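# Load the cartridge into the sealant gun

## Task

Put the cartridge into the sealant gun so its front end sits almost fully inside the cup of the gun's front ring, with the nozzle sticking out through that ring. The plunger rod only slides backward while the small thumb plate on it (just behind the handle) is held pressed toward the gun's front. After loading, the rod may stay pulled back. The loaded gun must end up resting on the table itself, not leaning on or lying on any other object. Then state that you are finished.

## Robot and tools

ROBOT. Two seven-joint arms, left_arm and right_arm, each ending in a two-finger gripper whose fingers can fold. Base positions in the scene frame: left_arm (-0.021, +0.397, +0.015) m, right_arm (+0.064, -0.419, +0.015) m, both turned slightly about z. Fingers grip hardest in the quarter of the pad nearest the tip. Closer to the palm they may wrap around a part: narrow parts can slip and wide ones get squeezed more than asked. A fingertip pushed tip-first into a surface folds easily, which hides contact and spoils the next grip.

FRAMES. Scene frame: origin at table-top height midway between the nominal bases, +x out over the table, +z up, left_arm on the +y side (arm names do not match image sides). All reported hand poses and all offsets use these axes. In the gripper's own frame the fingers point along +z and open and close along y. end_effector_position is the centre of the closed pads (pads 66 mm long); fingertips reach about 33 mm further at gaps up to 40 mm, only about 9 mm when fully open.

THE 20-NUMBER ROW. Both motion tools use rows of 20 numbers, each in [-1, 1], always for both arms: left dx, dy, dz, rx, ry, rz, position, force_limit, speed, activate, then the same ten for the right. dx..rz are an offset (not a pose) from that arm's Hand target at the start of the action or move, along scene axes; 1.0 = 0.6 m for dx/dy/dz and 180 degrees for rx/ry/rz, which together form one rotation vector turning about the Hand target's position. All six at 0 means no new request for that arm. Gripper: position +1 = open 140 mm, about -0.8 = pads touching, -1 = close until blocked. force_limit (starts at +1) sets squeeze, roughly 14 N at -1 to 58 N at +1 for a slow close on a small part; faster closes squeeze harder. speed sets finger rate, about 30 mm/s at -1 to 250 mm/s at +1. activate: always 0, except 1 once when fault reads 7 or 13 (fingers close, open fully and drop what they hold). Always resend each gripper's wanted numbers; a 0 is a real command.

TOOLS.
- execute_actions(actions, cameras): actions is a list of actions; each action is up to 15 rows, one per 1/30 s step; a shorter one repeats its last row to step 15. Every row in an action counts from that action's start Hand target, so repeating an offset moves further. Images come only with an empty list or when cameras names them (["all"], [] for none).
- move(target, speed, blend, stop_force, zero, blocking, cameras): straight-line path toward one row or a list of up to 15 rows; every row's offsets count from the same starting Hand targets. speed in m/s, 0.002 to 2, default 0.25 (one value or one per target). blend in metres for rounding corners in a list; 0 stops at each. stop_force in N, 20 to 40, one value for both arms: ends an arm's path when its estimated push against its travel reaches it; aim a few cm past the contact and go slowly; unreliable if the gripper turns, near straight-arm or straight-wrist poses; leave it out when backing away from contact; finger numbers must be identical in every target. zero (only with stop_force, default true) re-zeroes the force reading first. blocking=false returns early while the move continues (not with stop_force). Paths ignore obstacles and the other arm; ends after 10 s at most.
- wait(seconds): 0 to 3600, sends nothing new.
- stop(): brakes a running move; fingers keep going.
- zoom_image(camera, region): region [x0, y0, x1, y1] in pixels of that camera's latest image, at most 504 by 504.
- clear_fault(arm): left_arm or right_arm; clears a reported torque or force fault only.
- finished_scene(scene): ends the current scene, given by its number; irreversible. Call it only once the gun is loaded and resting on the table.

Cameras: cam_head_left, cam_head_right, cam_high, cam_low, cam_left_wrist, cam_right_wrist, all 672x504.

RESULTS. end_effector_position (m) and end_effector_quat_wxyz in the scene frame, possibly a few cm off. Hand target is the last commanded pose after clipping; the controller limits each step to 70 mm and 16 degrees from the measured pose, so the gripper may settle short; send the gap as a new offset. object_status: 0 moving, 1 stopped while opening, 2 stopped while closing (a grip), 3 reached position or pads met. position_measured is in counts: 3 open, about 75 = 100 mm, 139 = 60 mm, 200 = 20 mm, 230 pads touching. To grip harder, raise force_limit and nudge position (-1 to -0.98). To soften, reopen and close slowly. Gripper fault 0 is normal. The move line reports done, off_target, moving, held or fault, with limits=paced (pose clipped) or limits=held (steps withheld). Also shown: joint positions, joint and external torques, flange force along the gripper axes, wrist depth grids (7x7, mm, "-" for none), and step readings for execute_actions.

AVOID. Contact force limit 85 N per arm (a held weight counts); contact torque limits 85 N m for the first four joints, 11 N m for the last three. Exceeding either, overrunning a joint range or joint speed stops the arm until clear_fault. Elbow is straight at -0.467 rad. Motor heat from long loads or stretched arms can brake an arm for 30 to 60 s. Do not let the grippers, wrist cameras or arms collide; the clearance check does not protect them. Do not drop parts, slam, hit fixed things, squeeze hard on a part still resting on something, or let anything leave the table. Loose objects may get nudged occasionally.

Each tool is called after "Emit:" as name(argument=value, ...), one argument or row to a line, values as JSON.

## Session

Emit:
execute_actions(
  actions=[],
)

Scene clock: 0.00 s.
left_arm: end_effector_position=(+0.1973, +0.5031, +0.1677) position_measured=3 object_status=3 fault=0 end_effector_quat_wxyz=(-0.206, +0.017, +0.962, -0.179) | right_arm: end_effector_position=(+0.8454, -0.4009, +0.3882) position_measured=3 object_status=3 fault=0 end_effector_quat_wxyz=(+0.298, +0.696, +0.653, -0.025)
Joint positions: left_arm=[0.276 -0.3 0.231 -2.578 -0.027 1.741 2.134] | right_arm=[0.086 0.454 0.121 -1.23 -0.635 1.903 -2.705]
Joint velocities: within noise
Joint torques (N m): no reading
External joint torques (N m): no reading
Flange force (N): no reading
Wrist depth (mm): cam_left_wrist=[- - 288 298 308 284 271 / 432 - - 335 299 276 271 / 449 391 349 - 296 274 263 / - 125 345 322 297 280 251 / - 375 342 318 - - 115 / - 370 - 314 284 253 256 / - - - 303 - 267 255] | cam_right_wrist=[378 410 - 490 1414 1619 1732 / 431 - - 550 1802 1878 2191 / - 546 599 642 2013 2191 - / 521 127 - - 2540 2599 126 / - 127 2725 - 4217 - 106 / - 2511 2865 2829 - - - / - - - 3061 3547 - -]
Hand target: left_arm +0.1973, +0.5031, +0.1677; -0.206, +0.017, +0.962, -0.179 | right_arm +0.8454, -0.4009, +0.3882; +0.298, +0.696, +0.653, -0.025
Tool commands: left_gripper/position=+1.0 left_gripper/force_limit=+1.0 left_gripper/speed=+1.0 left_gripper/activate=+0.0 right_gripper/position=+1.0 right_gripper/force_limit=+1.0 right_gripper/speed=+1.0 right_gripper/activate=+0.0
camera_calibration:
cam_left_wrist: T_world_to_cam=[[-0.04975, 0.93894, -0.34046, -0.39541], [0.99566, 0.01977, -0.09097, -0.18642], [-0.07868, -0.34351, -0.93585, 0.4885]] pos_world=[0.20438, 0.54275, 0.30558]
cam_right_wrist: T_world_to_cam=[[0.92701, 0.01083, 0.37487, -0.91382], [-0.26686, -0.68327, 0.67966, -0.31196], [0.2635, -0.73009, -0.63051, -0.12988]] pos_world=[0.7981, -0.29808, 0.4727]

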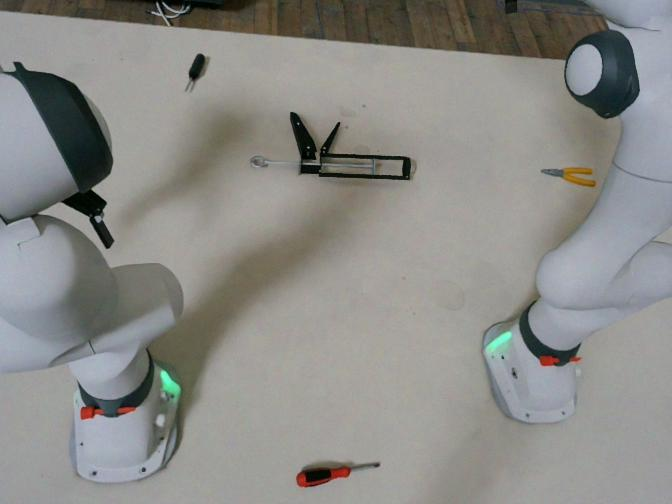

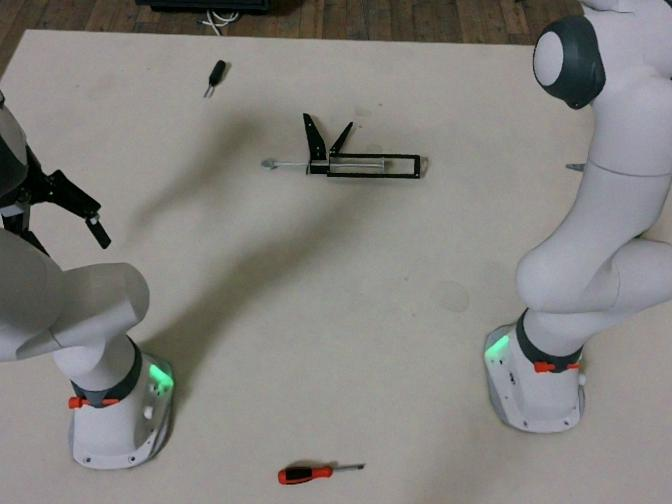

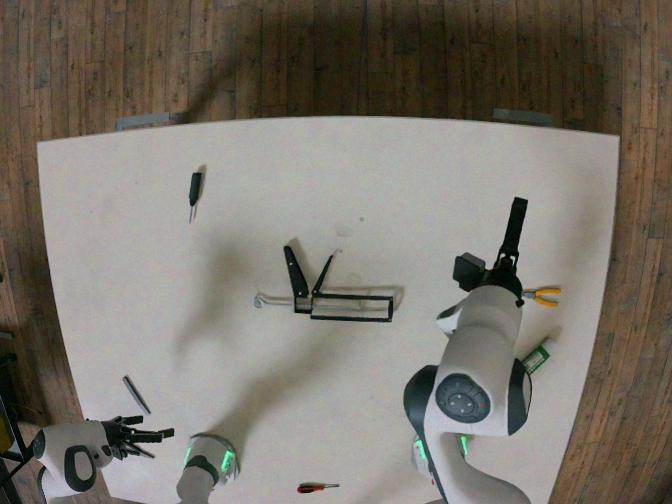

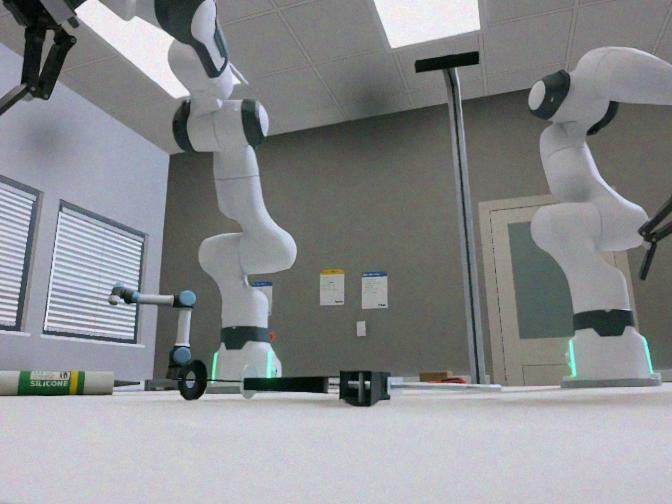

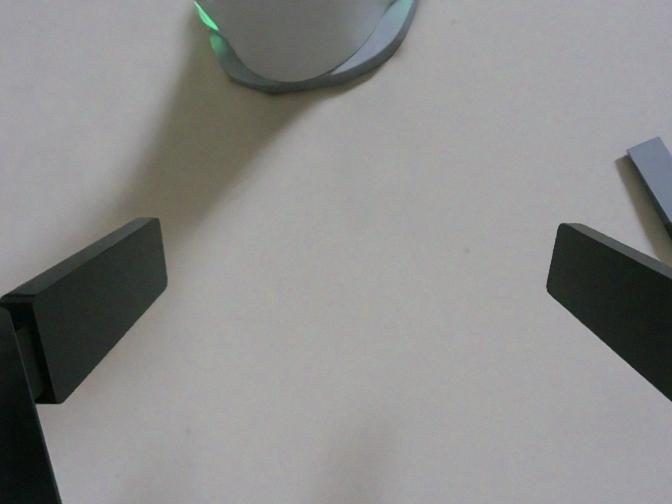

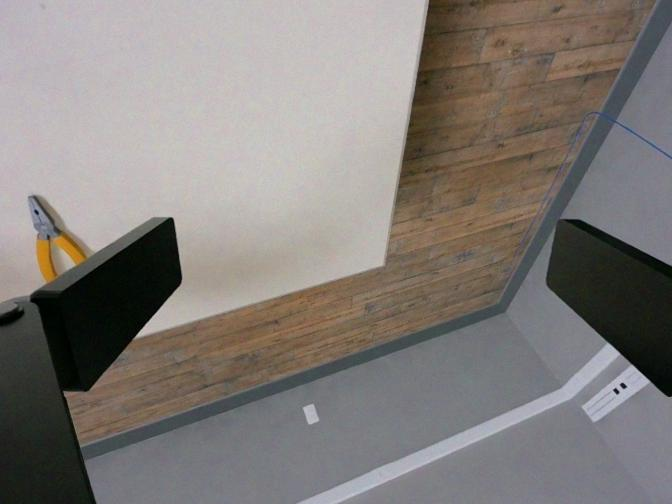

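Emit:
zoom_image(
  camera="cam_head_right",
  region=[250, 100, 440, 200],
)

Emit:
zoom_image(
  camera="cam_high",
  region=[240, 230, 410, 340],
)

Emit:
zoom_image(
  camera="cam_low",
  region=[0, 340, 400, 420],
)

Emit:
zoom_image(
  camera="cam_high",
  region=[480, 260, 600, 400],
)

Scaled by 2.653 from the camera's image (finer frame: 960x720).

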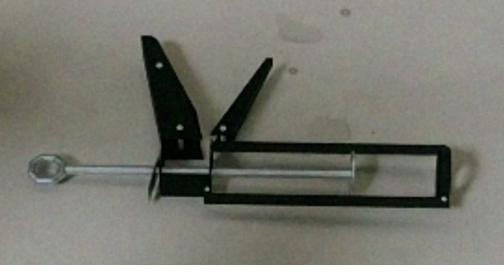

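Scaled by 2.965 from the camera's image (finer frame: 960x720).

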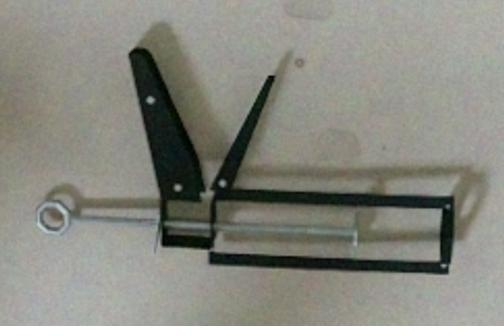

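Scaled by 1.260 from the camera's image (finer frame: 960x720).

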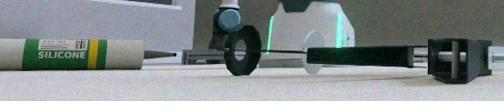

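Scaled by 3.600 from the camera's image (finer frame: 960x720).

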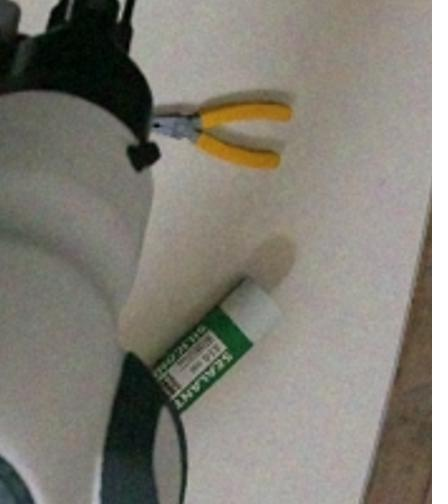

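Emit:
move(
  target=[0.6295,-0.5802,-0.0478,-0.0014,0.1732,0.4484,-0.3,0.3,0,0,-0.4507,0.6682,-0.1803,0.1491,0.1227,0.0116,1,0.5,0,0],
  speed=0.45,
  cameras=["all"],
)

Scene clock: 7.30 s.
left_arm: end_effector_position=(+0.5739, +0.1545, +0.1384) position_measured=167 object_status=3 fault=0 end_effector_quat_wxyz=(+0.274, +0.644, -0.661, +0.269) | right_arm: end_effector_position=(+0.5754, -0.0009, +0.2805) position_measured=3 object_status=3 fault=0 end_effector_quat_wxyz=(+0.001, +0.715, +0.699, -0.001)
Joint positions: left_arm=[-0.172 0.393 0.047 -1.957 -1.004 2.119 0.59] | right_arm=[0.335 0.352 0.378 -1.502 -0.134 1.827 -2.355]
Joint velocities: left_arm=[0 0 0.001 0 -0.001 0 -0.006] | right_arm=[within noise]
Joint torques (N m): left_arm=[-0.18 -39.95 0.82 22.5 -0.08 0.73 -0.23] | right_arm=[0.45 -42.34 3.21 23.68 1.16 2.95 0.23]
External joint torques (N m): left_arm=[-0.29 1.67 0.24 1.43 0.13 -0.03 -0.26] | right_arm=[0.34 -0.7 -1.2 -0.87 0.25 0.36 0.23]
Flange force (N): left_arm=[-1.2 -10.1 2.0] | right_arm=[-4.7 -5.6 2.8]
Wrist depth (mm): cam_left_wrist=[393 - 384 365 389 380 393 / 348 346 352 343 355 - 363 / - 327 283 294 319 317 326 / - 286 281 291 300 304 302 / - - - 268 114 86 281 / - - - 248 255 - - / - - - 237 - - -] | cam_right_wrist=[368 380 371 371 371 368 369 / 396 397 399 391 361 - 386 / - 423 428 408 412 - 417 / - 136 441 438 453 449 132 / - 127 487 482 477 - 106 / - 522 - 528 - - - / - - - 522 572 - -]
Hand target: left_arm +0.5750, +0.1550, +0.1390; +0.273, +0.647, -0.660, +0.268 | right_arm +0.5749, +0.0000, +0.2800; +0.000, +0.716, +0.698, -0.001
Off the commanded pose: left_arm 0.001 m, 0 deg | right_arm 0.001 m, 0 deg.
move: done; limits=paced
cam_left_wrist: T_world_to_cam=[[-0.99973, 0.02107, 0.01013, 0.57921], [0.01452, 0.89922, -0.43725, -0.08198], [-0.01832, -0.43698, -0.89928, 0.34573]] pos_world=[0.58658, 0.21259, 0.26919]
cam_right_wrist: T_world_to_cam=[[0.99925, -0.03597, -0.01422, -0.55998], [-0.02874, -0.93654, 0.34939, -0.08212], [-0.02588, -0.34872, -0.93687, 0.41826]] pos_world=[0.56803, 0.04881, 0.41258]

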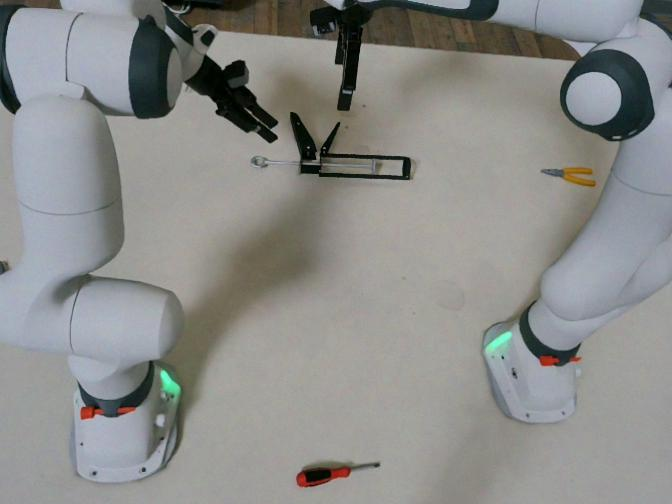

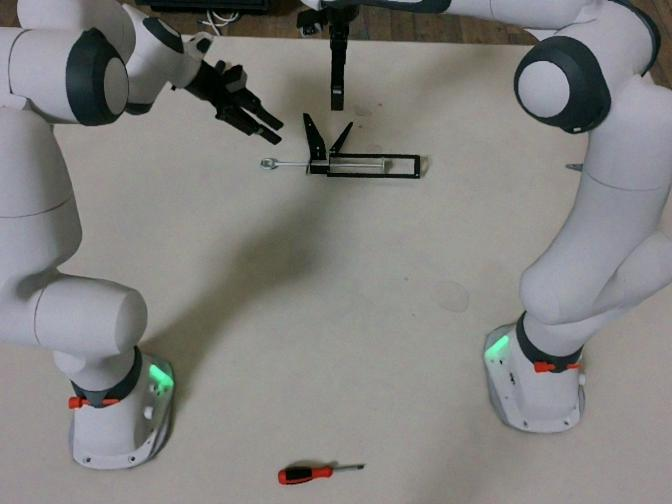

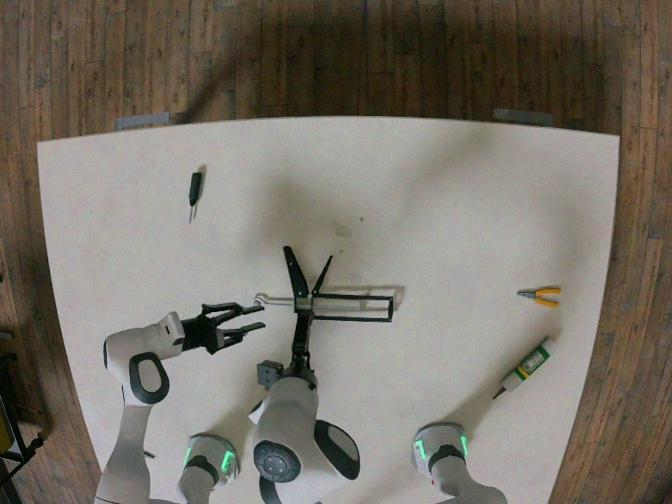

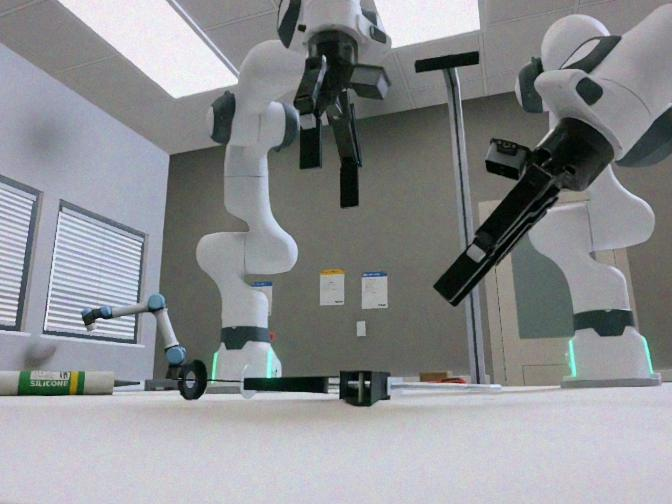

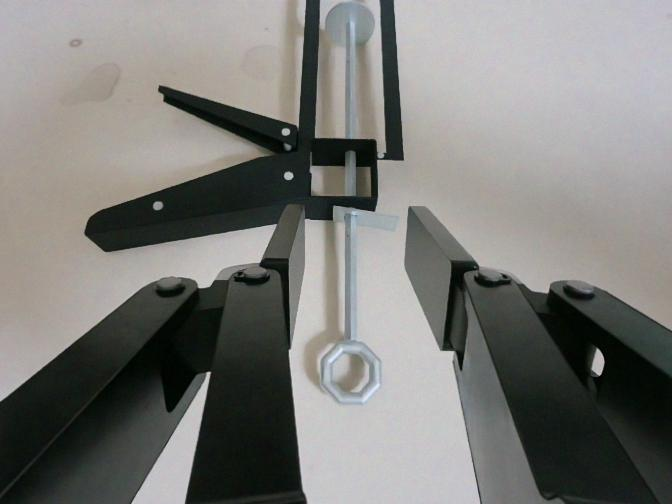

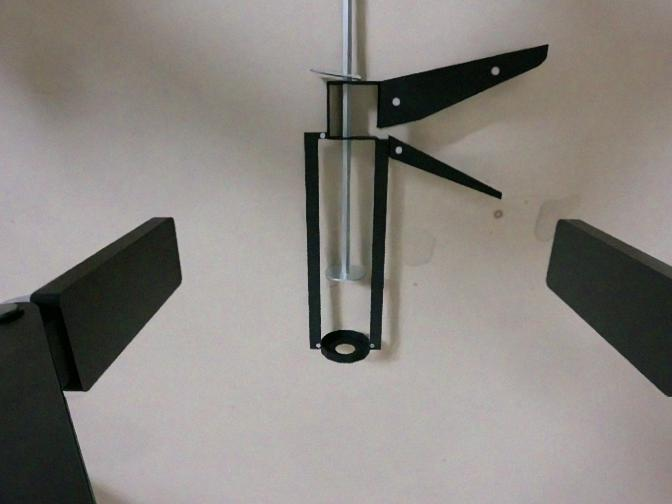

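Emit:
move(
  target=[
    [0,0,-0.085,0,0,0,-0.3,0.3,0,0, -0.0158,0.0833,-0.1333,0,0,-0.5,-1,0,0,0],
    [0,0,-0.17,0,0,0,-0.3,0.3,0,0, -0.0315,0.1667,-0.2667,0,0,-1.0,-1,0,0,0],
    [0,0,-0.17,0,0,0,-1,0.3,-1,0, -0.0315,0.1667,-0.2667,0,0,-1.0,-1,0,0,0],
  ],
  blend=[0.03,0,0],
  speed=0.7,
  cameras=["cam_left_wrist","cam_right_wrist","cam_low"],
)

Scene clock: 18.60 s.
left_arm: end_effector_position=(+0.5730, +0.1540, +0.0375) position_measured=222 object_status=0 fault=0 end_effector_quat_wxyz=(+0.276, +0.646, -0.660, +0.266) | right_arm: end_effector_position=(+0.5567, +0.0995, +0.1203) position_measured=233 object_status=3 fault=0 end_effector_quat_wxyz=(-0.001, +0.699, -0.715, +0.000)
Joint positions: left_arm=[-0.158 0.587 0.014 -1.921 -1.092 2.212 0.735] | right_arm=[1.28 0.745 -0.685 -1.442 0.494 2.014 0.575]
Joint torques (N m): left_arm=[0.54 -41.19 0.22 19.87 -0.43 1.25 0.09] | right_arm=[0.5 -48.3 -14.13 22.17 0.72 2.36 0.19]
External joint torques (N m): left_arm=[0.41 3.54 -0.13 0.94 -0.36 0.71 0.07] | right_arm=[0.11 -0.58 -1.51 0.2 0.04 -0.14 0.19]
Flange force (N): left_arm=[-5.6 -10.3 7.5] | right_arm=[1.2 1.4 -2.0]
Wrist depth (mm): cam_left_wrist=[240 240 196 216 236 248 251 / 183 189 196 198 219 224 221 / 194 197 199 197 202 204 205 / 181 181 186 117 185 187 188 / 167 - 84 - - 87 175 / - - - - - - - / - - - - - - -] | cam_right_wrist=[231 230 210 227 229 227 226 / 243 219 213 240 242 242 241 / 229 260 259 251 256 257 255 / 276 276 274 117 270 273 272 / 297 287 79 79 79 90 288 / - - - - - - 62 / - - - - - - -]
Hand target: left_arm +0.5750, +0.1550, +0.0370; +0.273, +0.647, -0.660, +0.268 | right_arm +0.5560, +0.1000, +0.1200; -0.001, +0.698, -0.716, +0.000
Off the commanded pose: left_arm 0.002 m, 0 deg | right_arm 0.001 m, 0 deg.
move: done; limits=paced
cam_left_wrist: T_world_to_cam=[[-0.99966, 0.01902, 0.01779, 0.57926], [0.00938, 0.90028, -0.43522, -0.12302], [-0.02429, -0.4349, -0.90015, 0.25788]] pos_world=[0.58648, 0.21189, 0.16828]
cam_right_wrist: T_world_to_cam=[[-0.99919, 0.03667, -0.01679, 0.56572], [0.02855, 0.93715, 0.34777, -0.15071], [0.02848, 0.34701, -0.93743, 0.20318]] pos_world=[0.56378, 0.04999, 0.25238]
Images, in order (width x height): cam_low 672x504, cam_left_wrist 672x504, cam_right_wrist 672x504.

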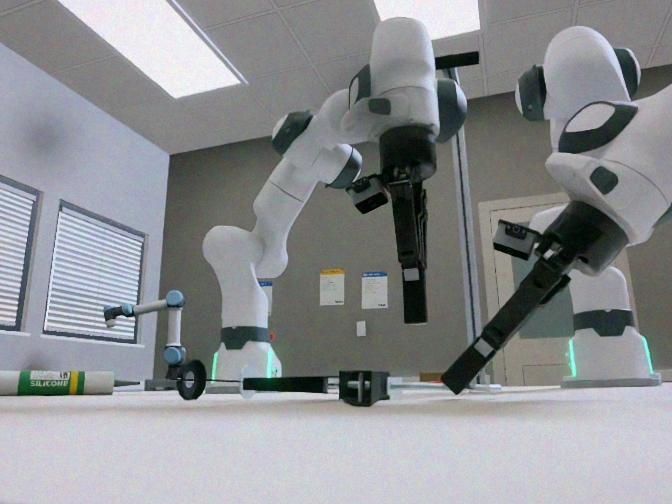

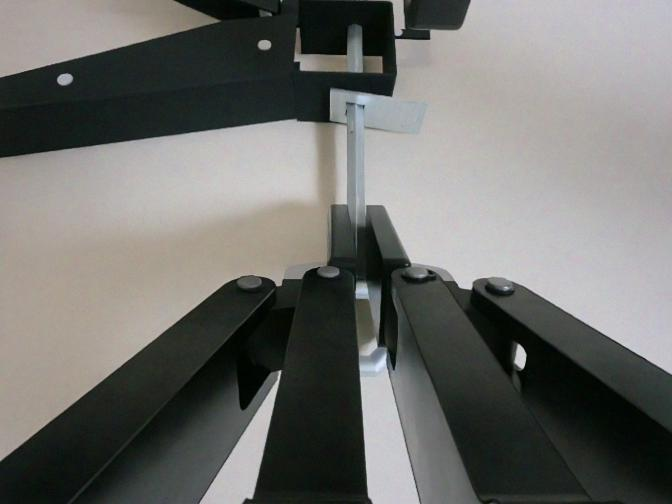

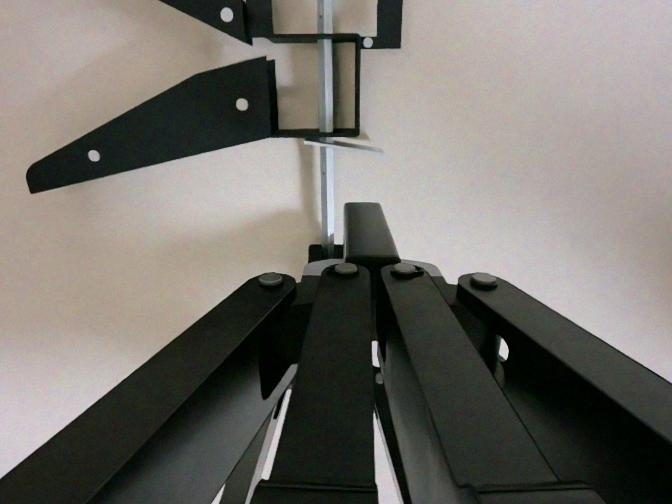

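Emit:
move(
  target=[0,0,0,0,0,0,-1,0.3,-1,0, -0.005,0,-0.13,0,0,0,-1,0,0,0],
  speed=0.25,
)

Emit:
move(
  target=[
    [0,0,0,0,0,0,-1,0.3,-1,0, -0.001,-0.03,0,0,0,0,-1,0,0,0],
    [0,0,0,0,0,0,-1,0.3,-1,0, -0.0047,-0.2333,0,0,0,0,-1,0,0,0],
  ],
  speed=[0.05, 0.1],
  stop_force=38,
  cameras=["cam_low","cam_right_wrist","cam_head_right"],
)

Scene clock: 22.30 s.
left_arm: end_effector_position=(+0.5730, +0.1540, +0.0375) position_measured=222 object_status=2 fault=0 end_effector_quat_wxyz=(+0.276, +0.646, -0.660, +0.266) | right_arm: end_effector_position=(+0.5521, +0.0982, +0.0403) position_measured=233 object_status=3 fault=0 end_effector_quat_wxyz=(+0.002, +0.696, -0.718, +0.001)
Joint positions: left_arm=[-0.158 0.587 0.014 -1.921 -1.092 2.212 0.735] | right_arm=[1.263 0.842 -0.635 -1.486 0.55 2.14 0.554]
Joint velocities: left_arm=[within noise] | right_arm=[-0.001 0 0 0.001 0 0.003 -0.003]
Joint torques (N m): left_arm=[0.49 -41.15 0.24 19.89 -0.46 1.27 0.13] | right_arm=[-0.13 -50.18 -14.52 21.05 0.96 2.85 -0.17]
External joint torques (N m): left_arm=[0.53 3.14 0.03 1.25 -0.38 0.77 0.1] | right_arm=[-0.37 -1 -1.19 0.22 0.34 0.36 -0.17]
Flange force (N): left_arm=[-5.3 -10.5 6.9] | right_arm=[2.6 1.1 -1.3]
Wrist depth (mm): cam_left_wrist=[240 240 197 195 118 119 256 / 183 188 197 198 155 220 228 / 197 197 200 197 199 204 - / 181 181 185 117 183 187 185 / 167 - 84 - - 86 176 / - - - - - - - / - - - - - - -] | cam_right_wrist=[158 156 158 156 157 157 158 / 139 137 164 165 166 166 165 / 146 178 177 164 176 178 176 / 189 189 186 124 183 187 186 / 203 199 79 79 79 90 200 / - - - - - - 62 / - - - - - - -]
Hand target: left_arm +0.5750, +0.1550, +0.0370; +0.273, +0.647, -0.660, +0.268 | right_arm +0.5530, +0.1000, +0.0420; -0.001, +0.698, -0.716, +0.000
Off the commanded pose: left_arm 0.002 m, 0 deg | right_arm 0.003 m, 0 deg.
move: done

Scene clock: 25.87 s.
left_arm: end_effector_position=(+0.5703, +0.1483, +0.0367) position_measured=222 object_status=2 fault=0 end_effector_quat_wxyz=(+0.279, +0.644, -0.661, +0.266) | right_arm: end_effector_position=(+0.5473, -0.0327, +0.0433) position_measured=233 object_status=3 fault=0 end_effector_quat_wxyz=(-0.003, +0.698, -0.716, -0.003)
Joint positions: left_arm=[-0.16 0.59 0.008 -1.921 -1.093 2.212 0.735] | right_arm=[1.276 0.579 -0.686 -1.939 0.516 2.343 0.363]
Joint torques (N m): left_arm=[2.83 -43.35 2.58 19.8 -0.14 1.16 0.21] | right_arm=[-2.27 -37.96 -15.11 17.24 -0.41 2.77 -0.25]
External joint torques (N m): left_arm=[2.67 1.26 2.33 0.99 -0.06 0.64 0.18] | right_arm=[-2.21 1.4 -3.81 -2.83 -0.95 0.23 -0.25]
Flange force (N): left_arm=[-5.4 -6.3 0.1] | right_arm=[8.8 3.9 -1.3]
Wrist depth (mm): cam_left_wrist=[238 239 243 245 249 245 252 / 215 213 223 221 226 224 227 / 196 202 196 195 199 203 205 / - 179 189 117 184 187 188 / 166 172 - - - 83 - / - - - - - - - / - - - - - - -] | cam_right_wrist=[159 133 157 157 157 158 159 / 166 139 164 166 168 167 167 / 145 145 171 169 178 178 178 / 193 190 188 124 186 190 189 / 205 - 79 79 79 90 202 / - - - - - - 62 / - - - - - - -]
Hand target: left_arm +0.5750, +0.1550, +0.0370; +0.273, +0.647, -0.660, +0.268 | right_arm +0.5502, -0.0400, +0.0420; -0.001, +0.698, -0.716, +0.000
Off the commanded pose: left_arm 0.008 m, 1 deg | right_arm 0.008 m, 0 deg.
move: off_target (right_arm)
cam_right_wrist: T_world_to_cam=[[-0.99919, 0.03781, -0.01389, 0.5597], [0.03044, 0.93462, 0.35434, -0.00126], [0.02638, 0.35363, -0.93502, 0.17848]] pos_world=[0.55457, -0.0831, 0.1751]
Images, in order (width x height): cam_head_right 672x504, cam_low 672x504, cam_right_wrist 672x504.

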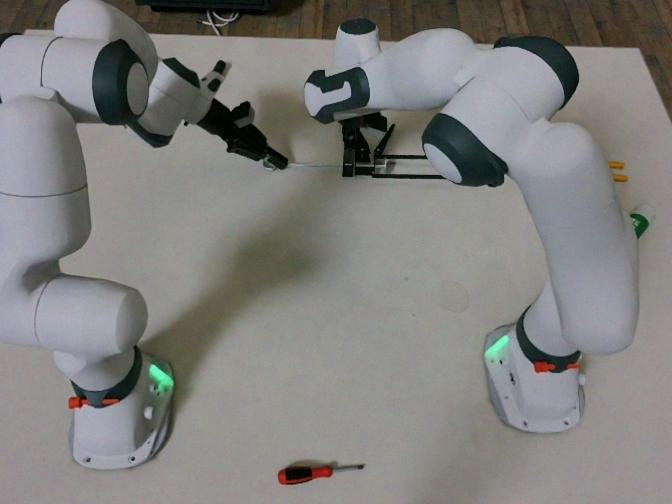

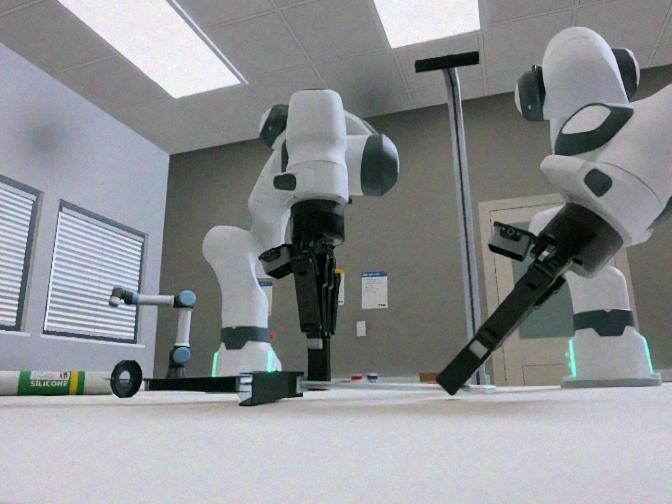

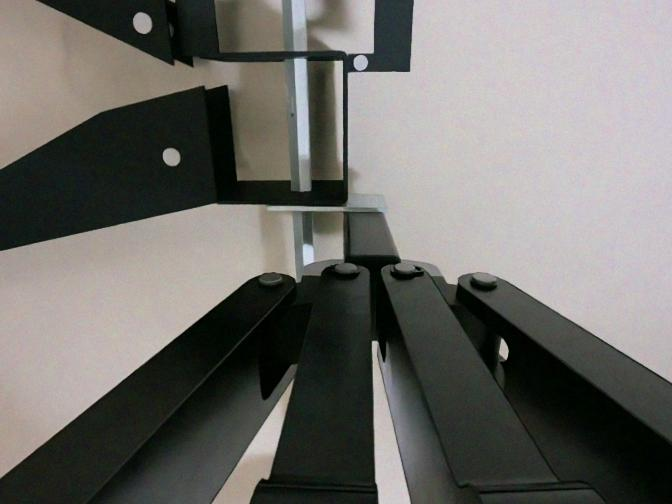

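Emit:
zoom_image(
  camera="cam_low",
  region=[100, 340, 340, 420],
)

Emit:
zoom_image(
  camera="cam_head_right",
  region=[240, 110, 480, 220],
)

Scaled by 2.100 from the camera's image (finer frame: 960x720).

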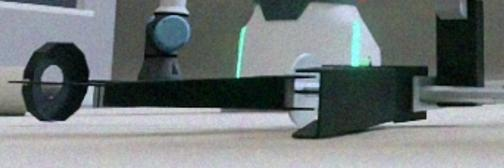

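Scaled by 2.100 from the camera's image (finer frame: 960x720).

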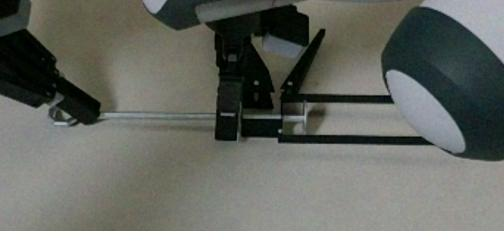

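Emit:
move(
  target=[0,0,0,0,0,0,-1,0.3,-1,0, 0.004,-0.045,0,0,0,0,-1,0,0,0],
  speed=0.05,
  stop_force=25,
  cameras=["cam_low","cam_right_wrist","cam_head_right"],
)

Emit:
zoom_image(
  camera="cam_head_right",
  region=[240, 110, 480, 220],
)

Emit:
zoom_image(
  camera="cam_low",
  region=[80, 340, 320, 420],
)

Scene clock: 28.50 s.
left_arm: end_effector_position=(+0.5704, +0.1482, +0.0368) position_measured=222 object_status=2 fault=0 end_effector_quat_wxyz=(+0.279, +0.644, -0.661, +0.266) | right_arm: end_effector_position=(+0.5491, -0.0588, +0.0430) position_measured=233 object_status=3 fault=0 end_effector_quat_wxyz=(-0.002, +0.699, -0.715, -0.004)
Joint positions: left_arm=[-0.16 0.59 0.008 -1.921 -1.093 2.212 0.735] | right_arm=[1.266 0.545 -0.7 -1.997 0.511 2.368 0.323]
Joint torques (N m): left_arm=[2.88 -43.12 2.81 19.72 -0.02 1.32 0.2] | right_arm=[-2.55 -36.52 -15.16 17.02 -0.57 2.84 -0.26]
External joint torques (N m): left_arm=[2.85 1.39 2.66 0.99 0.06 0.82 0.18] | right_arm=[-2.72 1.29 -4.46 -2.98 -1.09 0.29 -0.26]
Flange force (N): left_arm=[-5.8 -6.7 0.0] | right_arm=[9.8 4.3 -2.2]
Wrist depth (mm): cam_left_wrist=[238 240 244 241 245 249 249 / 208 211 222 222 221 223 228 / 199 197 198 192 202 203 207 / 179 181 182 118 185 187 186 / 166 171 84 - - 87 175 / - - - - - - - / - - - - - - -] | cam_right_wrist=[158 132 156 155 156 158 159 / 166 137 164 164 167 167 167 / 144 144 169 154 178 177 177 / 190 187 187 117 184 189 189 / 204 202 80 79 79 87 203 / - - - - - - 62 / - - - - - - -]
Hand target: left_arm +0.5750, +0.1550, +0.0370; +0.273, +0.647, -0.660, +0.268 | right_arm +0.5526, -0.0670, +0.0420; -0.001, +0.698, -0.716, +0.000
Off the commanded pose: left_arm 0.008 m, 1 deg | right_arm 0.009 m, 0 deg.
move: off_target (right_arm)
cam_right_wrist: T_world_to_cam=[[-0.99925, 0.0366, -0.01295, 0.56241], [0.02964, 0.93456, 0.35456, 0.02367], [0.02508, 0.35391, -0.93495, 0.18815]] pos_world=[0.55657, -0.1093, 0.1748]
Images, in order (width x height): cam_head_right 672x504, cam_low 672x504, cam_right_wrist 672x504.

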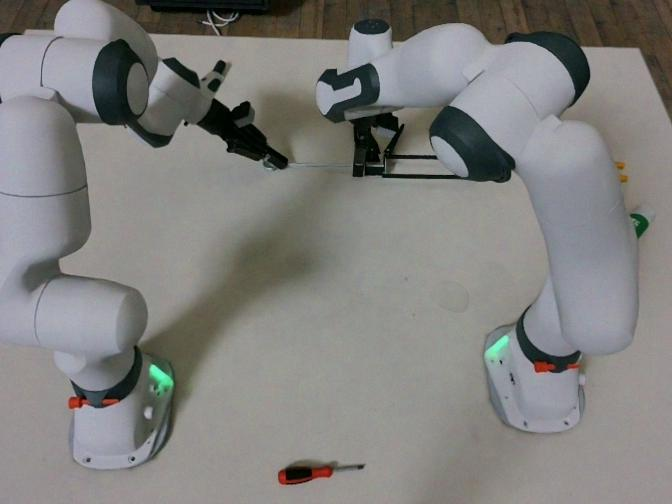

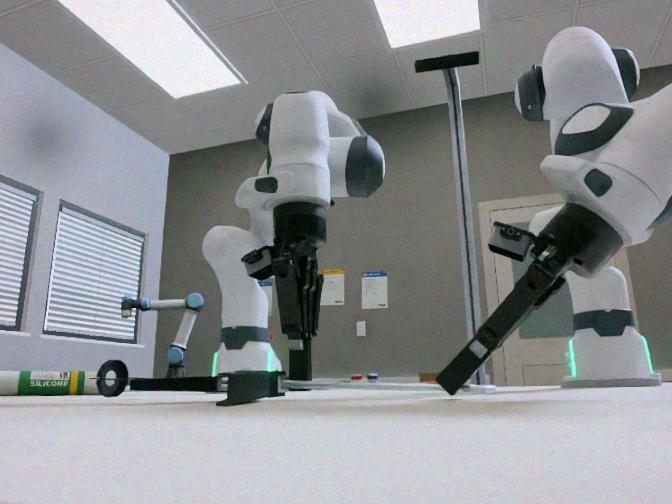

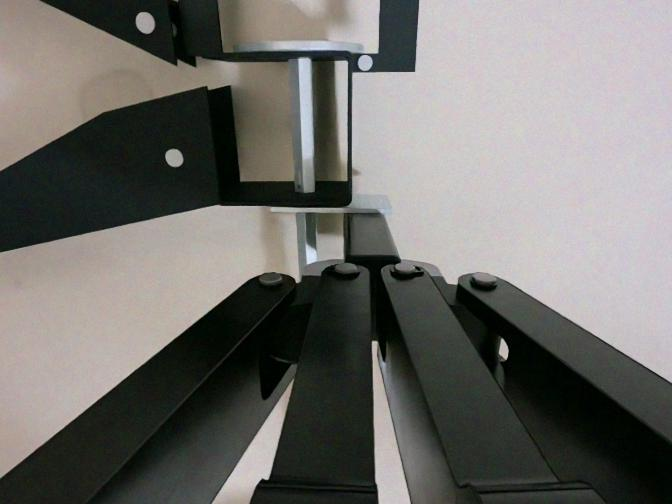

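Scaled by 2.100 from the camera's image (finer frame: 960x720).

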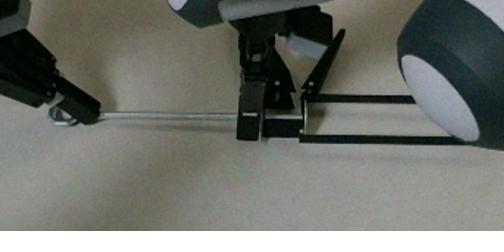

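Scaled by 2.100 from the camera's image (finer frame: 960x720).

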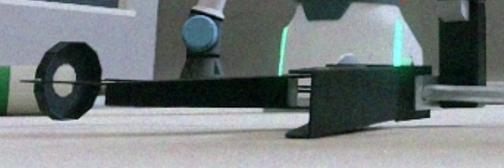

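Emit:
move(
  target=[
    [0,0,0,0,0,0,-1,0.3,-1,0, 0.001,0.05,0.005,0,0,0,-1,0,0,0],
    [0,0,0,0,0,0,-1,0.3,-1,0, -0.01,0.05,0.13,0,0,0,-1,0,0,0],
  ],
  speed=0.3,
  blend=[0.01, 0],
)

Emit:
move(
  target=[
    [0,0,0,0,0,0,-1,0.3,-1,0, -0.05,-0.30,0.22,0,0,0.05,0.3,0.5,0,0],
    [0,0,0,0,0,0,-1,0.3,-1,0, -0.278,-1.09,0.15,0,0,0.286,0.3,0.5,0,0],
  ],
  speed=0.7,
  blend=[0.06, 0],
  cameras=["cam_right_wrist","cam_high","cam_head_right","cam_low"],
)

Scene clock: 31.73 s.
left_arm: end_effector_position=(+0.5716, +0.1513, +0.0365) position_measured=222 object_status=2 fault=0 end_effector_quat_wxyz=(+0.278, +0.645, -0.660, +0.266) | right_arm: end_effector_position=(+0.5474, -0.0358, +0.1211) position_measured=233 object_status=3 fault=0 end_effector_quat_wxyz=(-0.003, +0.699, -0.715, -0.001)
Joint positions: left_arm=[-0.158 0.59 0.011 -1.921 -1.094 2.212 0.735] | right_arm=[1.361 0.45 -0.797 -1.924 0.403 2.214 0.428]
Joint velocities: left_arm=[within noise] | right_arm=[0 0 0.001 -0.001 -0.002 0 0.006]
Joint torques (N m): left_arm=[1.38 -43.39 1.22 20.25 -0.4 0.91 0.1] | right_arm=[1.11 -35.08 -11.62 21.1 0.47 2.32 0.21]
External joint torques (N m): left_arm=[1.39 1.13 1.05 1.55 -0.32 0.41 0.07] | right_arm=[1.13 0.09 -1.6 -0.74 -0.12 -0.21 0.21]
Flange force (N): left_arm=[-3.8 -7.9 2.0] | right_arm=[3.4 6.5 -2.7]
Wrist depth (mm): cam_left_wrist=[236 244 239 244 252 241 - / 219 216 221 217 - 224 223 / 191 196 195 196 198 203 213 / 180 180 182 117 187 185 184 / 166 171 85 - - 87 175 / - - - - - - - / - - - - - - -] | cam_right_wrist=[229 229 220 223 227 227 227 / 240 213 213 240 241 241 240 / 258 258 257 254 255 255 256 / 276 275 271 117 266 272 273 / 294 - 80 79 79 90 288 / - - - - - - 62 / - - - - - - -]
Hand target: left_arm +0.5750, +0.1550, +0.0370; +0.273, +0.647, -0.660, +0.268 | right_arm +0.5466, -0.0370, +0.1200; -0.001, +0.698, -0.716, +0.000
Off the commanded pose: left_arm 0.005 m, 1 deg | right_arm 0.002 m, 0 deg.
move: done

every number of target 2 of 2 must lie in [-1, 1]; nothing of the call was run

Emit:
move(
  target=[0,0,0,0,0,0,-1,0.3,-1,0, -0.1443,-0.638,0.233,0,0,0.1667,0.3,0.5,0,0],
  speed=0.7,
)

Emit:
move(
  target=[0,0,0,0,0,0,-1,0.3,-1,0, -0.125,-0.4417,-0.10,0,0,0.119,0.3,0.5,0,0],
  speed=0.6,
  cameras=["cam_right_wrist","cam_high","cam_head_right","cam_low"],
)

Scene clock: 34.47 s.
left_arm: end_effector_position=(+0.5716, +0.1513, +0.0365) position_measured=222 object_status=2 fault=0 end_effector_quat_wxyz=(+0.278, +0.645, -0.660, +0.266) | right_arm: end_effector_position=(+0.4606, -0.4198, +0.2599) position_measured=91 object_status=3 fault=0 end_effector_quat_wxyz=(-0.001, +0.857, -0.515, -0.001)
Joint positions: left_arm=[-0.158 0.59 0.011 -1.921 -1.094 2.212 0.735] | right_arm=[0.952 -0.762 -0.84 -2.457 -0.56 1.845 -0.01]
Joint velocities: left_arm=[within noise] | right_arm=[0.001 0 -0.001 0 0.001 -0.001 -0.005]
Joint torques (N m): left_arm=[1.43 -43.41 1.25 20.25 -0.4 0.91 0.12] | right_arm=[1.06 -1.01 12.83 20.11 0.29 2.4 -0.16]
External joint torques (N m): left_arm=[1.36 1.03 1.02 1.59 -0.32 0.41 0.1] | right_arm=[1.07 -0.8 -0.84 -0.97 -0.43 -0.17 -0.16]
Flange force (N): left_arm=[-3.7 -7.8 1.9] | right_arm=[0.2 1.3 2.6]
Wrist depth (mm): cam_left_wrist=[242 235 243 248 254 261 246 / 212 220 219 212 218 220 225 / 192 197 198 197 201 203 204 / 179 180 183 117 185 186 187 / 166 172 84 - - 87 175 / - - - - - - - / - - - - - - -] | cam_right_wrist=[351 347 351 351 351 349 344 / 373 375 374 371 369 378 369 / 389 389 394 396 384 389 393 / 422 412 172 418 427 137 415 / - 85 446 454 454 - 87 / - - 455 489 - - - / - - 533 531 528 - -]
Hand target: left_arm +0.5750, +0.1550, +0.0370; +0.273, +0.647, -0.660, +0.268 | right_arm +0.4600, -0.4198, +0.2598; +0.000, +0.859, -0.511, +0.000
Off the commanded pose: left_arm 0.005 m, 1 deg | right_arm 0.001 m, 0 deg.
move: done; limits=paced

Scene clock: 36.80 s.
left_arm: end_effector_position=(+0.5716, +0.1513, +0.0365) position_measured=222 object_status=2 fault=0 end_effector_quat_wxyz=(+0.278, +0.645, -0.660, +0.266) | right_arm: end_effector_position=(+0.3851, -0.6840, +0.1999) position_measured=91 object_status=3 fault=0 end_effector_quat_wxyz=(-0.001, +0.938, -0.345, +0.000)
Joint positions: left_arm=[-0.158 0.59 0.011 -1.921 -1.094 2.212 0.735] | right_arm=[0.702 -1.194 -1.168 -2.444 -1.027 1.618 -0.759]
Joint velocities: left_arm=[within noise] | right_arm=[0 -0.002 0.001 0.002 -0.001 -0.001 -0.007]
Joint torques (N m): left_arm=[1.41 -43.38 1.25 20.18 -0.41 0.89 0.09] | right_arm=[0.88 13.32 21.76 12.91 0.39 2.42 -0.24]
External joint torques (N m): left_arm=[1.37 0.95 1.04 1.53 -0.33 0.39 0.06] | right_arm=[0.87 -0.75 -1.35 0.32 -0.41 -0.21 -0.24]
Flange force (N): left_arm=[-3.5 -7.5 1.7] | right_arm=[4.9 -0.2 2.9]
Wrist depth (mm): cam_left_wrist=[244 240 243 244 247 246 254 / 215 216 217 216 222 223 226 / 192 197 198 197 201 203 206 / 180 178 182 117 185 186 186 / 166 171 84 - - 87 175 / - - - - - - - / - - - - - - -] | cam_right_wrist=[301 300 297 293 292 293 293 / 315 313 316 310 304 311 310 / 335 336 335 326 330 331 346 / 359 355 171 321 347 137 351 / - 89 379 387 383 - 87 / - - 411 412 412 - - / - - 451 475 443 - -]
Hand target: left_arm +0.5750, +0.1550, +0.0370; +0.273, +0.647, -0.660, +0.268 | right_arm +0.3850, -0.6848, +0.1998; +0.000, +0.939, -0.343, +0.000
Off the commanded pose: left_arm 0.005 m, 1 deg | right_arm 0.001 m, 0 deg.
move: done; limits=paced
cam_right_wrist: T_world_to_cam=[[-0.65821, -0.75267, -0.01597, -0.24711], [-0.70949, 0.61308, 0.3475, 0.6233], [-0.25176, 0.24006, -0.93754, 0.58944]] pos_world=[0.42797, -0.70962, 0.33208]
Images, in order (width x height): cam_head_right 672x504, cam_high 672x504, cam_low 672x504, cam_right_wrist 672x504.

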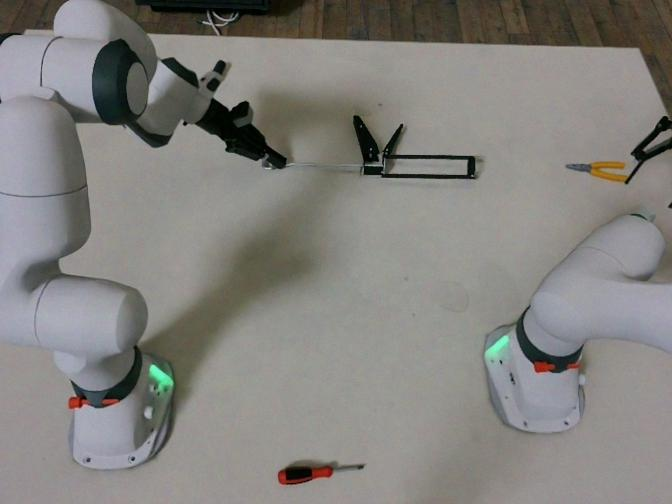

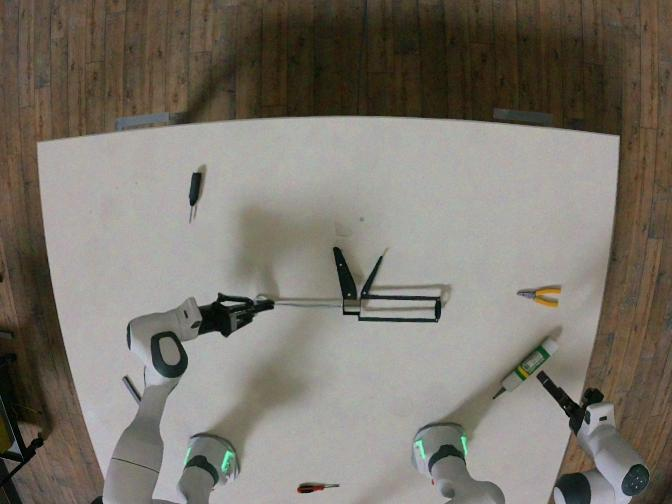

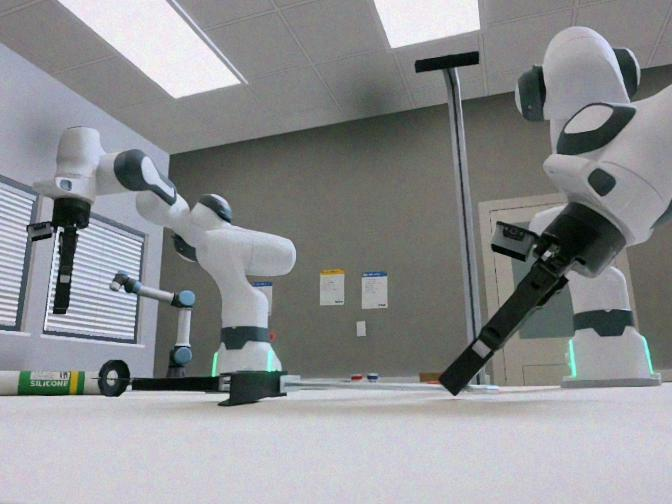

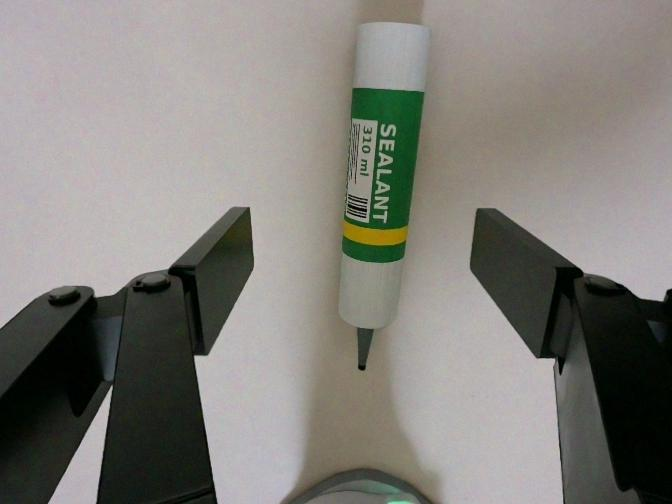

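Emit:
zoom_image(
  camera="cam_head_right",
  region=[260, 110, 500, 200],
)

Emit:
zoom_image(
  camera="cam_high",
  region=[240, 230, 460, 340],
)

Emit:
zoom_image(
  camera="cam_low",
  region=[80, 340, 320, 420],
)

Scaled by 2.100 from the camera's image (finer frame: 960x720).

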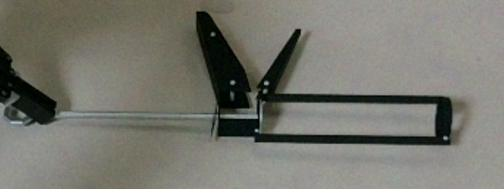

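Scaled by 2.291 from the camera's image (finer frame: 960x720).

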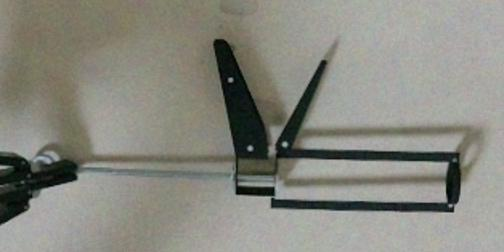

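Scaled by 2.100 from the camera's image (finer frame: 960x720).

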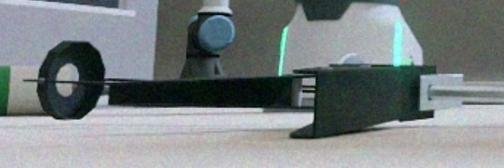

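Emit:
move(
  target=[
    [0,0,0,0,0,0,-1,0.3,-1,0, -0.0262,-0.0108,-0.253,0,0,-0.02,0.3,0.5,0,0],
    [0,0,0,0,0,0,-1,0.3,-1,0, -0.0262,-0.0108,-0.253,0,0,-0.02,-1,0.5,-1,0],
  ],
  speed=0.25,
  cameras=["cam_right_wrist","cam_low","cam_head_left","cam_head_right","cam_high"],
)

Scene clock: 43.33 s.
left_arm: end_effector_position=(+0.5716, +0.1513, +0.0365) position_measured=222 object_status=2 fault=0 end_effector_quat_wxyz=(+0.278, +0.645, -0.660, +0.266) | right_arm: end_effector_position=(+0.3686, -0.6908, +0.0482) position_measured=160 object_status=0 fault=0 end_effector_quat_wxyz=(+0.000, +0.929, -0.371, -0.001)
Joint positions: left_arm=[-0.158 0.59 0.011 -1.921 -1.094 2.212 0.735] | right_arm=[0.704 -1.238 -1.55 -2.574 -1.367 1.837 -0.662]
Joint torques (N m): left_arm=[1.38 -43.34 1.24 20.25 -0.42 0.91 0.09] | right_arm=[0.87 15.39 21.45 6.06 0.25 2.94 0.22]
External joint torques (N m): left_arm=[1.29 1.34 0.98 1.43 -0.34 0.39 0.06] | right_arm=[0.93 -0.38 -2.14 0.06 -0.52 0.33 0.22]
Flange force (N): left_arm=[-3.9 -7.9 2.3] | right_arm=[4.4 -2.9 9.0]
Wrist depth (mm): cam_left_wrist=[237 - 249 244 246 249 250 / - 216 218 216 226 221 228 / 195 198 198 197 201 204 - / - 180 182 117 184 187 188 / 165 171 84 - - 86 175 / - - - - - - - / - - - - - - -] | cam_right_wrist=[160 160 160 117 122 159 160 / 171 172 170 125 131 168 168 / 181 181 179 132 147 179 178 / 194 192 188 140 144 188 191 / - 85 85 152 152 91 84 / - - 60 167 171 - - / - - - 233 189 - -]
Hand target: left_arm +0.5750, +0.1550, +0.0370; +0.273, +0.647, -0.660, +0.268 | right_arm +0.3693, -0.6913, +0.0480; +0.000, +0.928, -0.372, +0.000
Off the commanded pose: left_arm 0.005 m, 1 deg | right_arm 0.001 m, 0 deg.
move: done
cam_right_wrist: T_world_to_cam=[[-0.69803, -0.71592, -0.01483, -0.22552], [-0.67457, 0.65047, 0.34906, 0.68139], [-0.24025, 0.25366, -0.93698, 0.44982]] pos_world=[0.41029, -0.71878, 0.18028]
Images, in order (width x height): cam_head_left 672x504, cam_head_right 672x504, cam_high 672x504, cam_low 672x504, cam_right_wrist 672x504.

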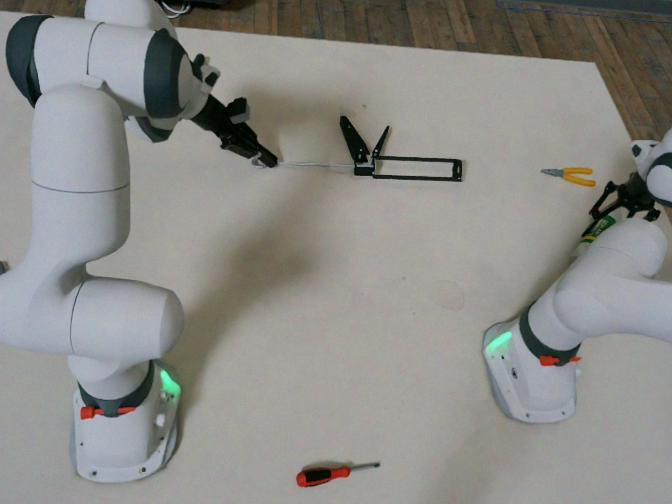

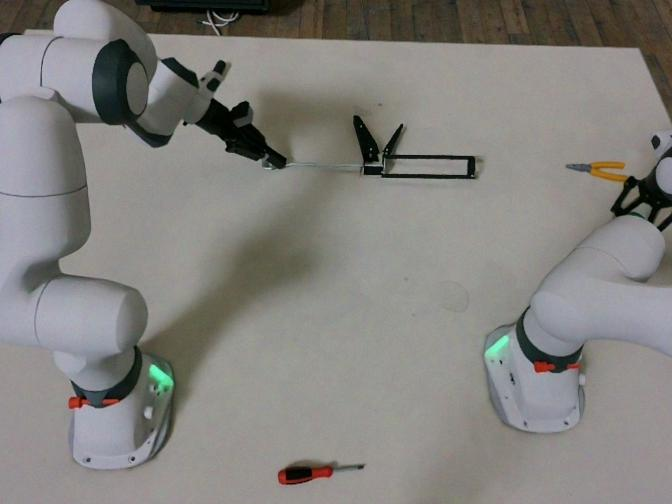

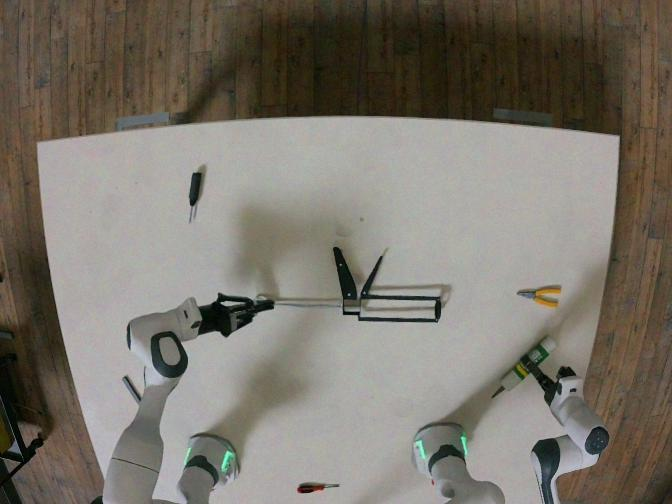

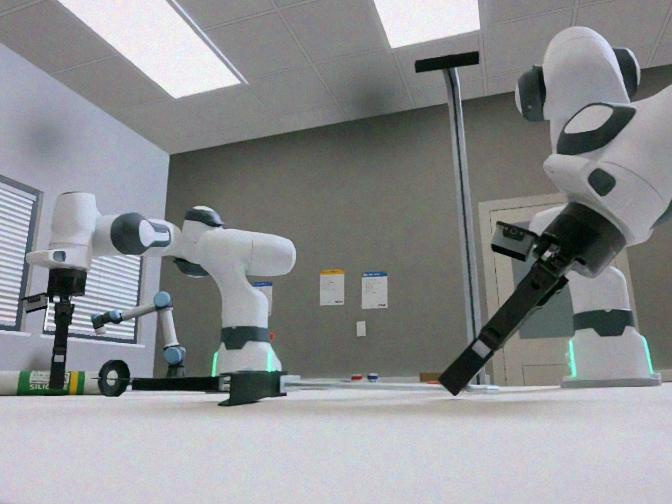

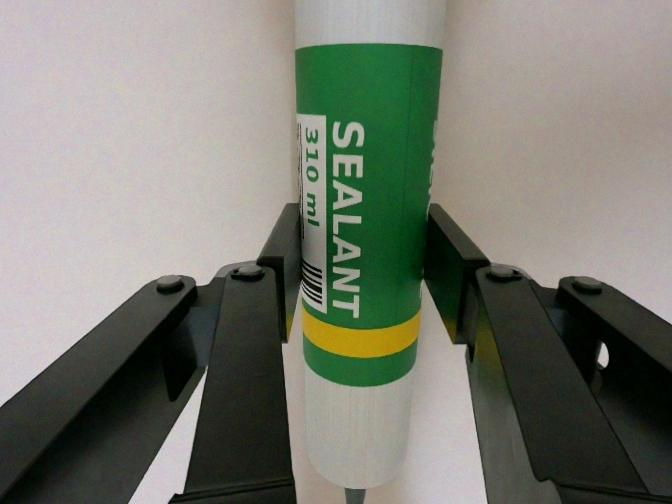

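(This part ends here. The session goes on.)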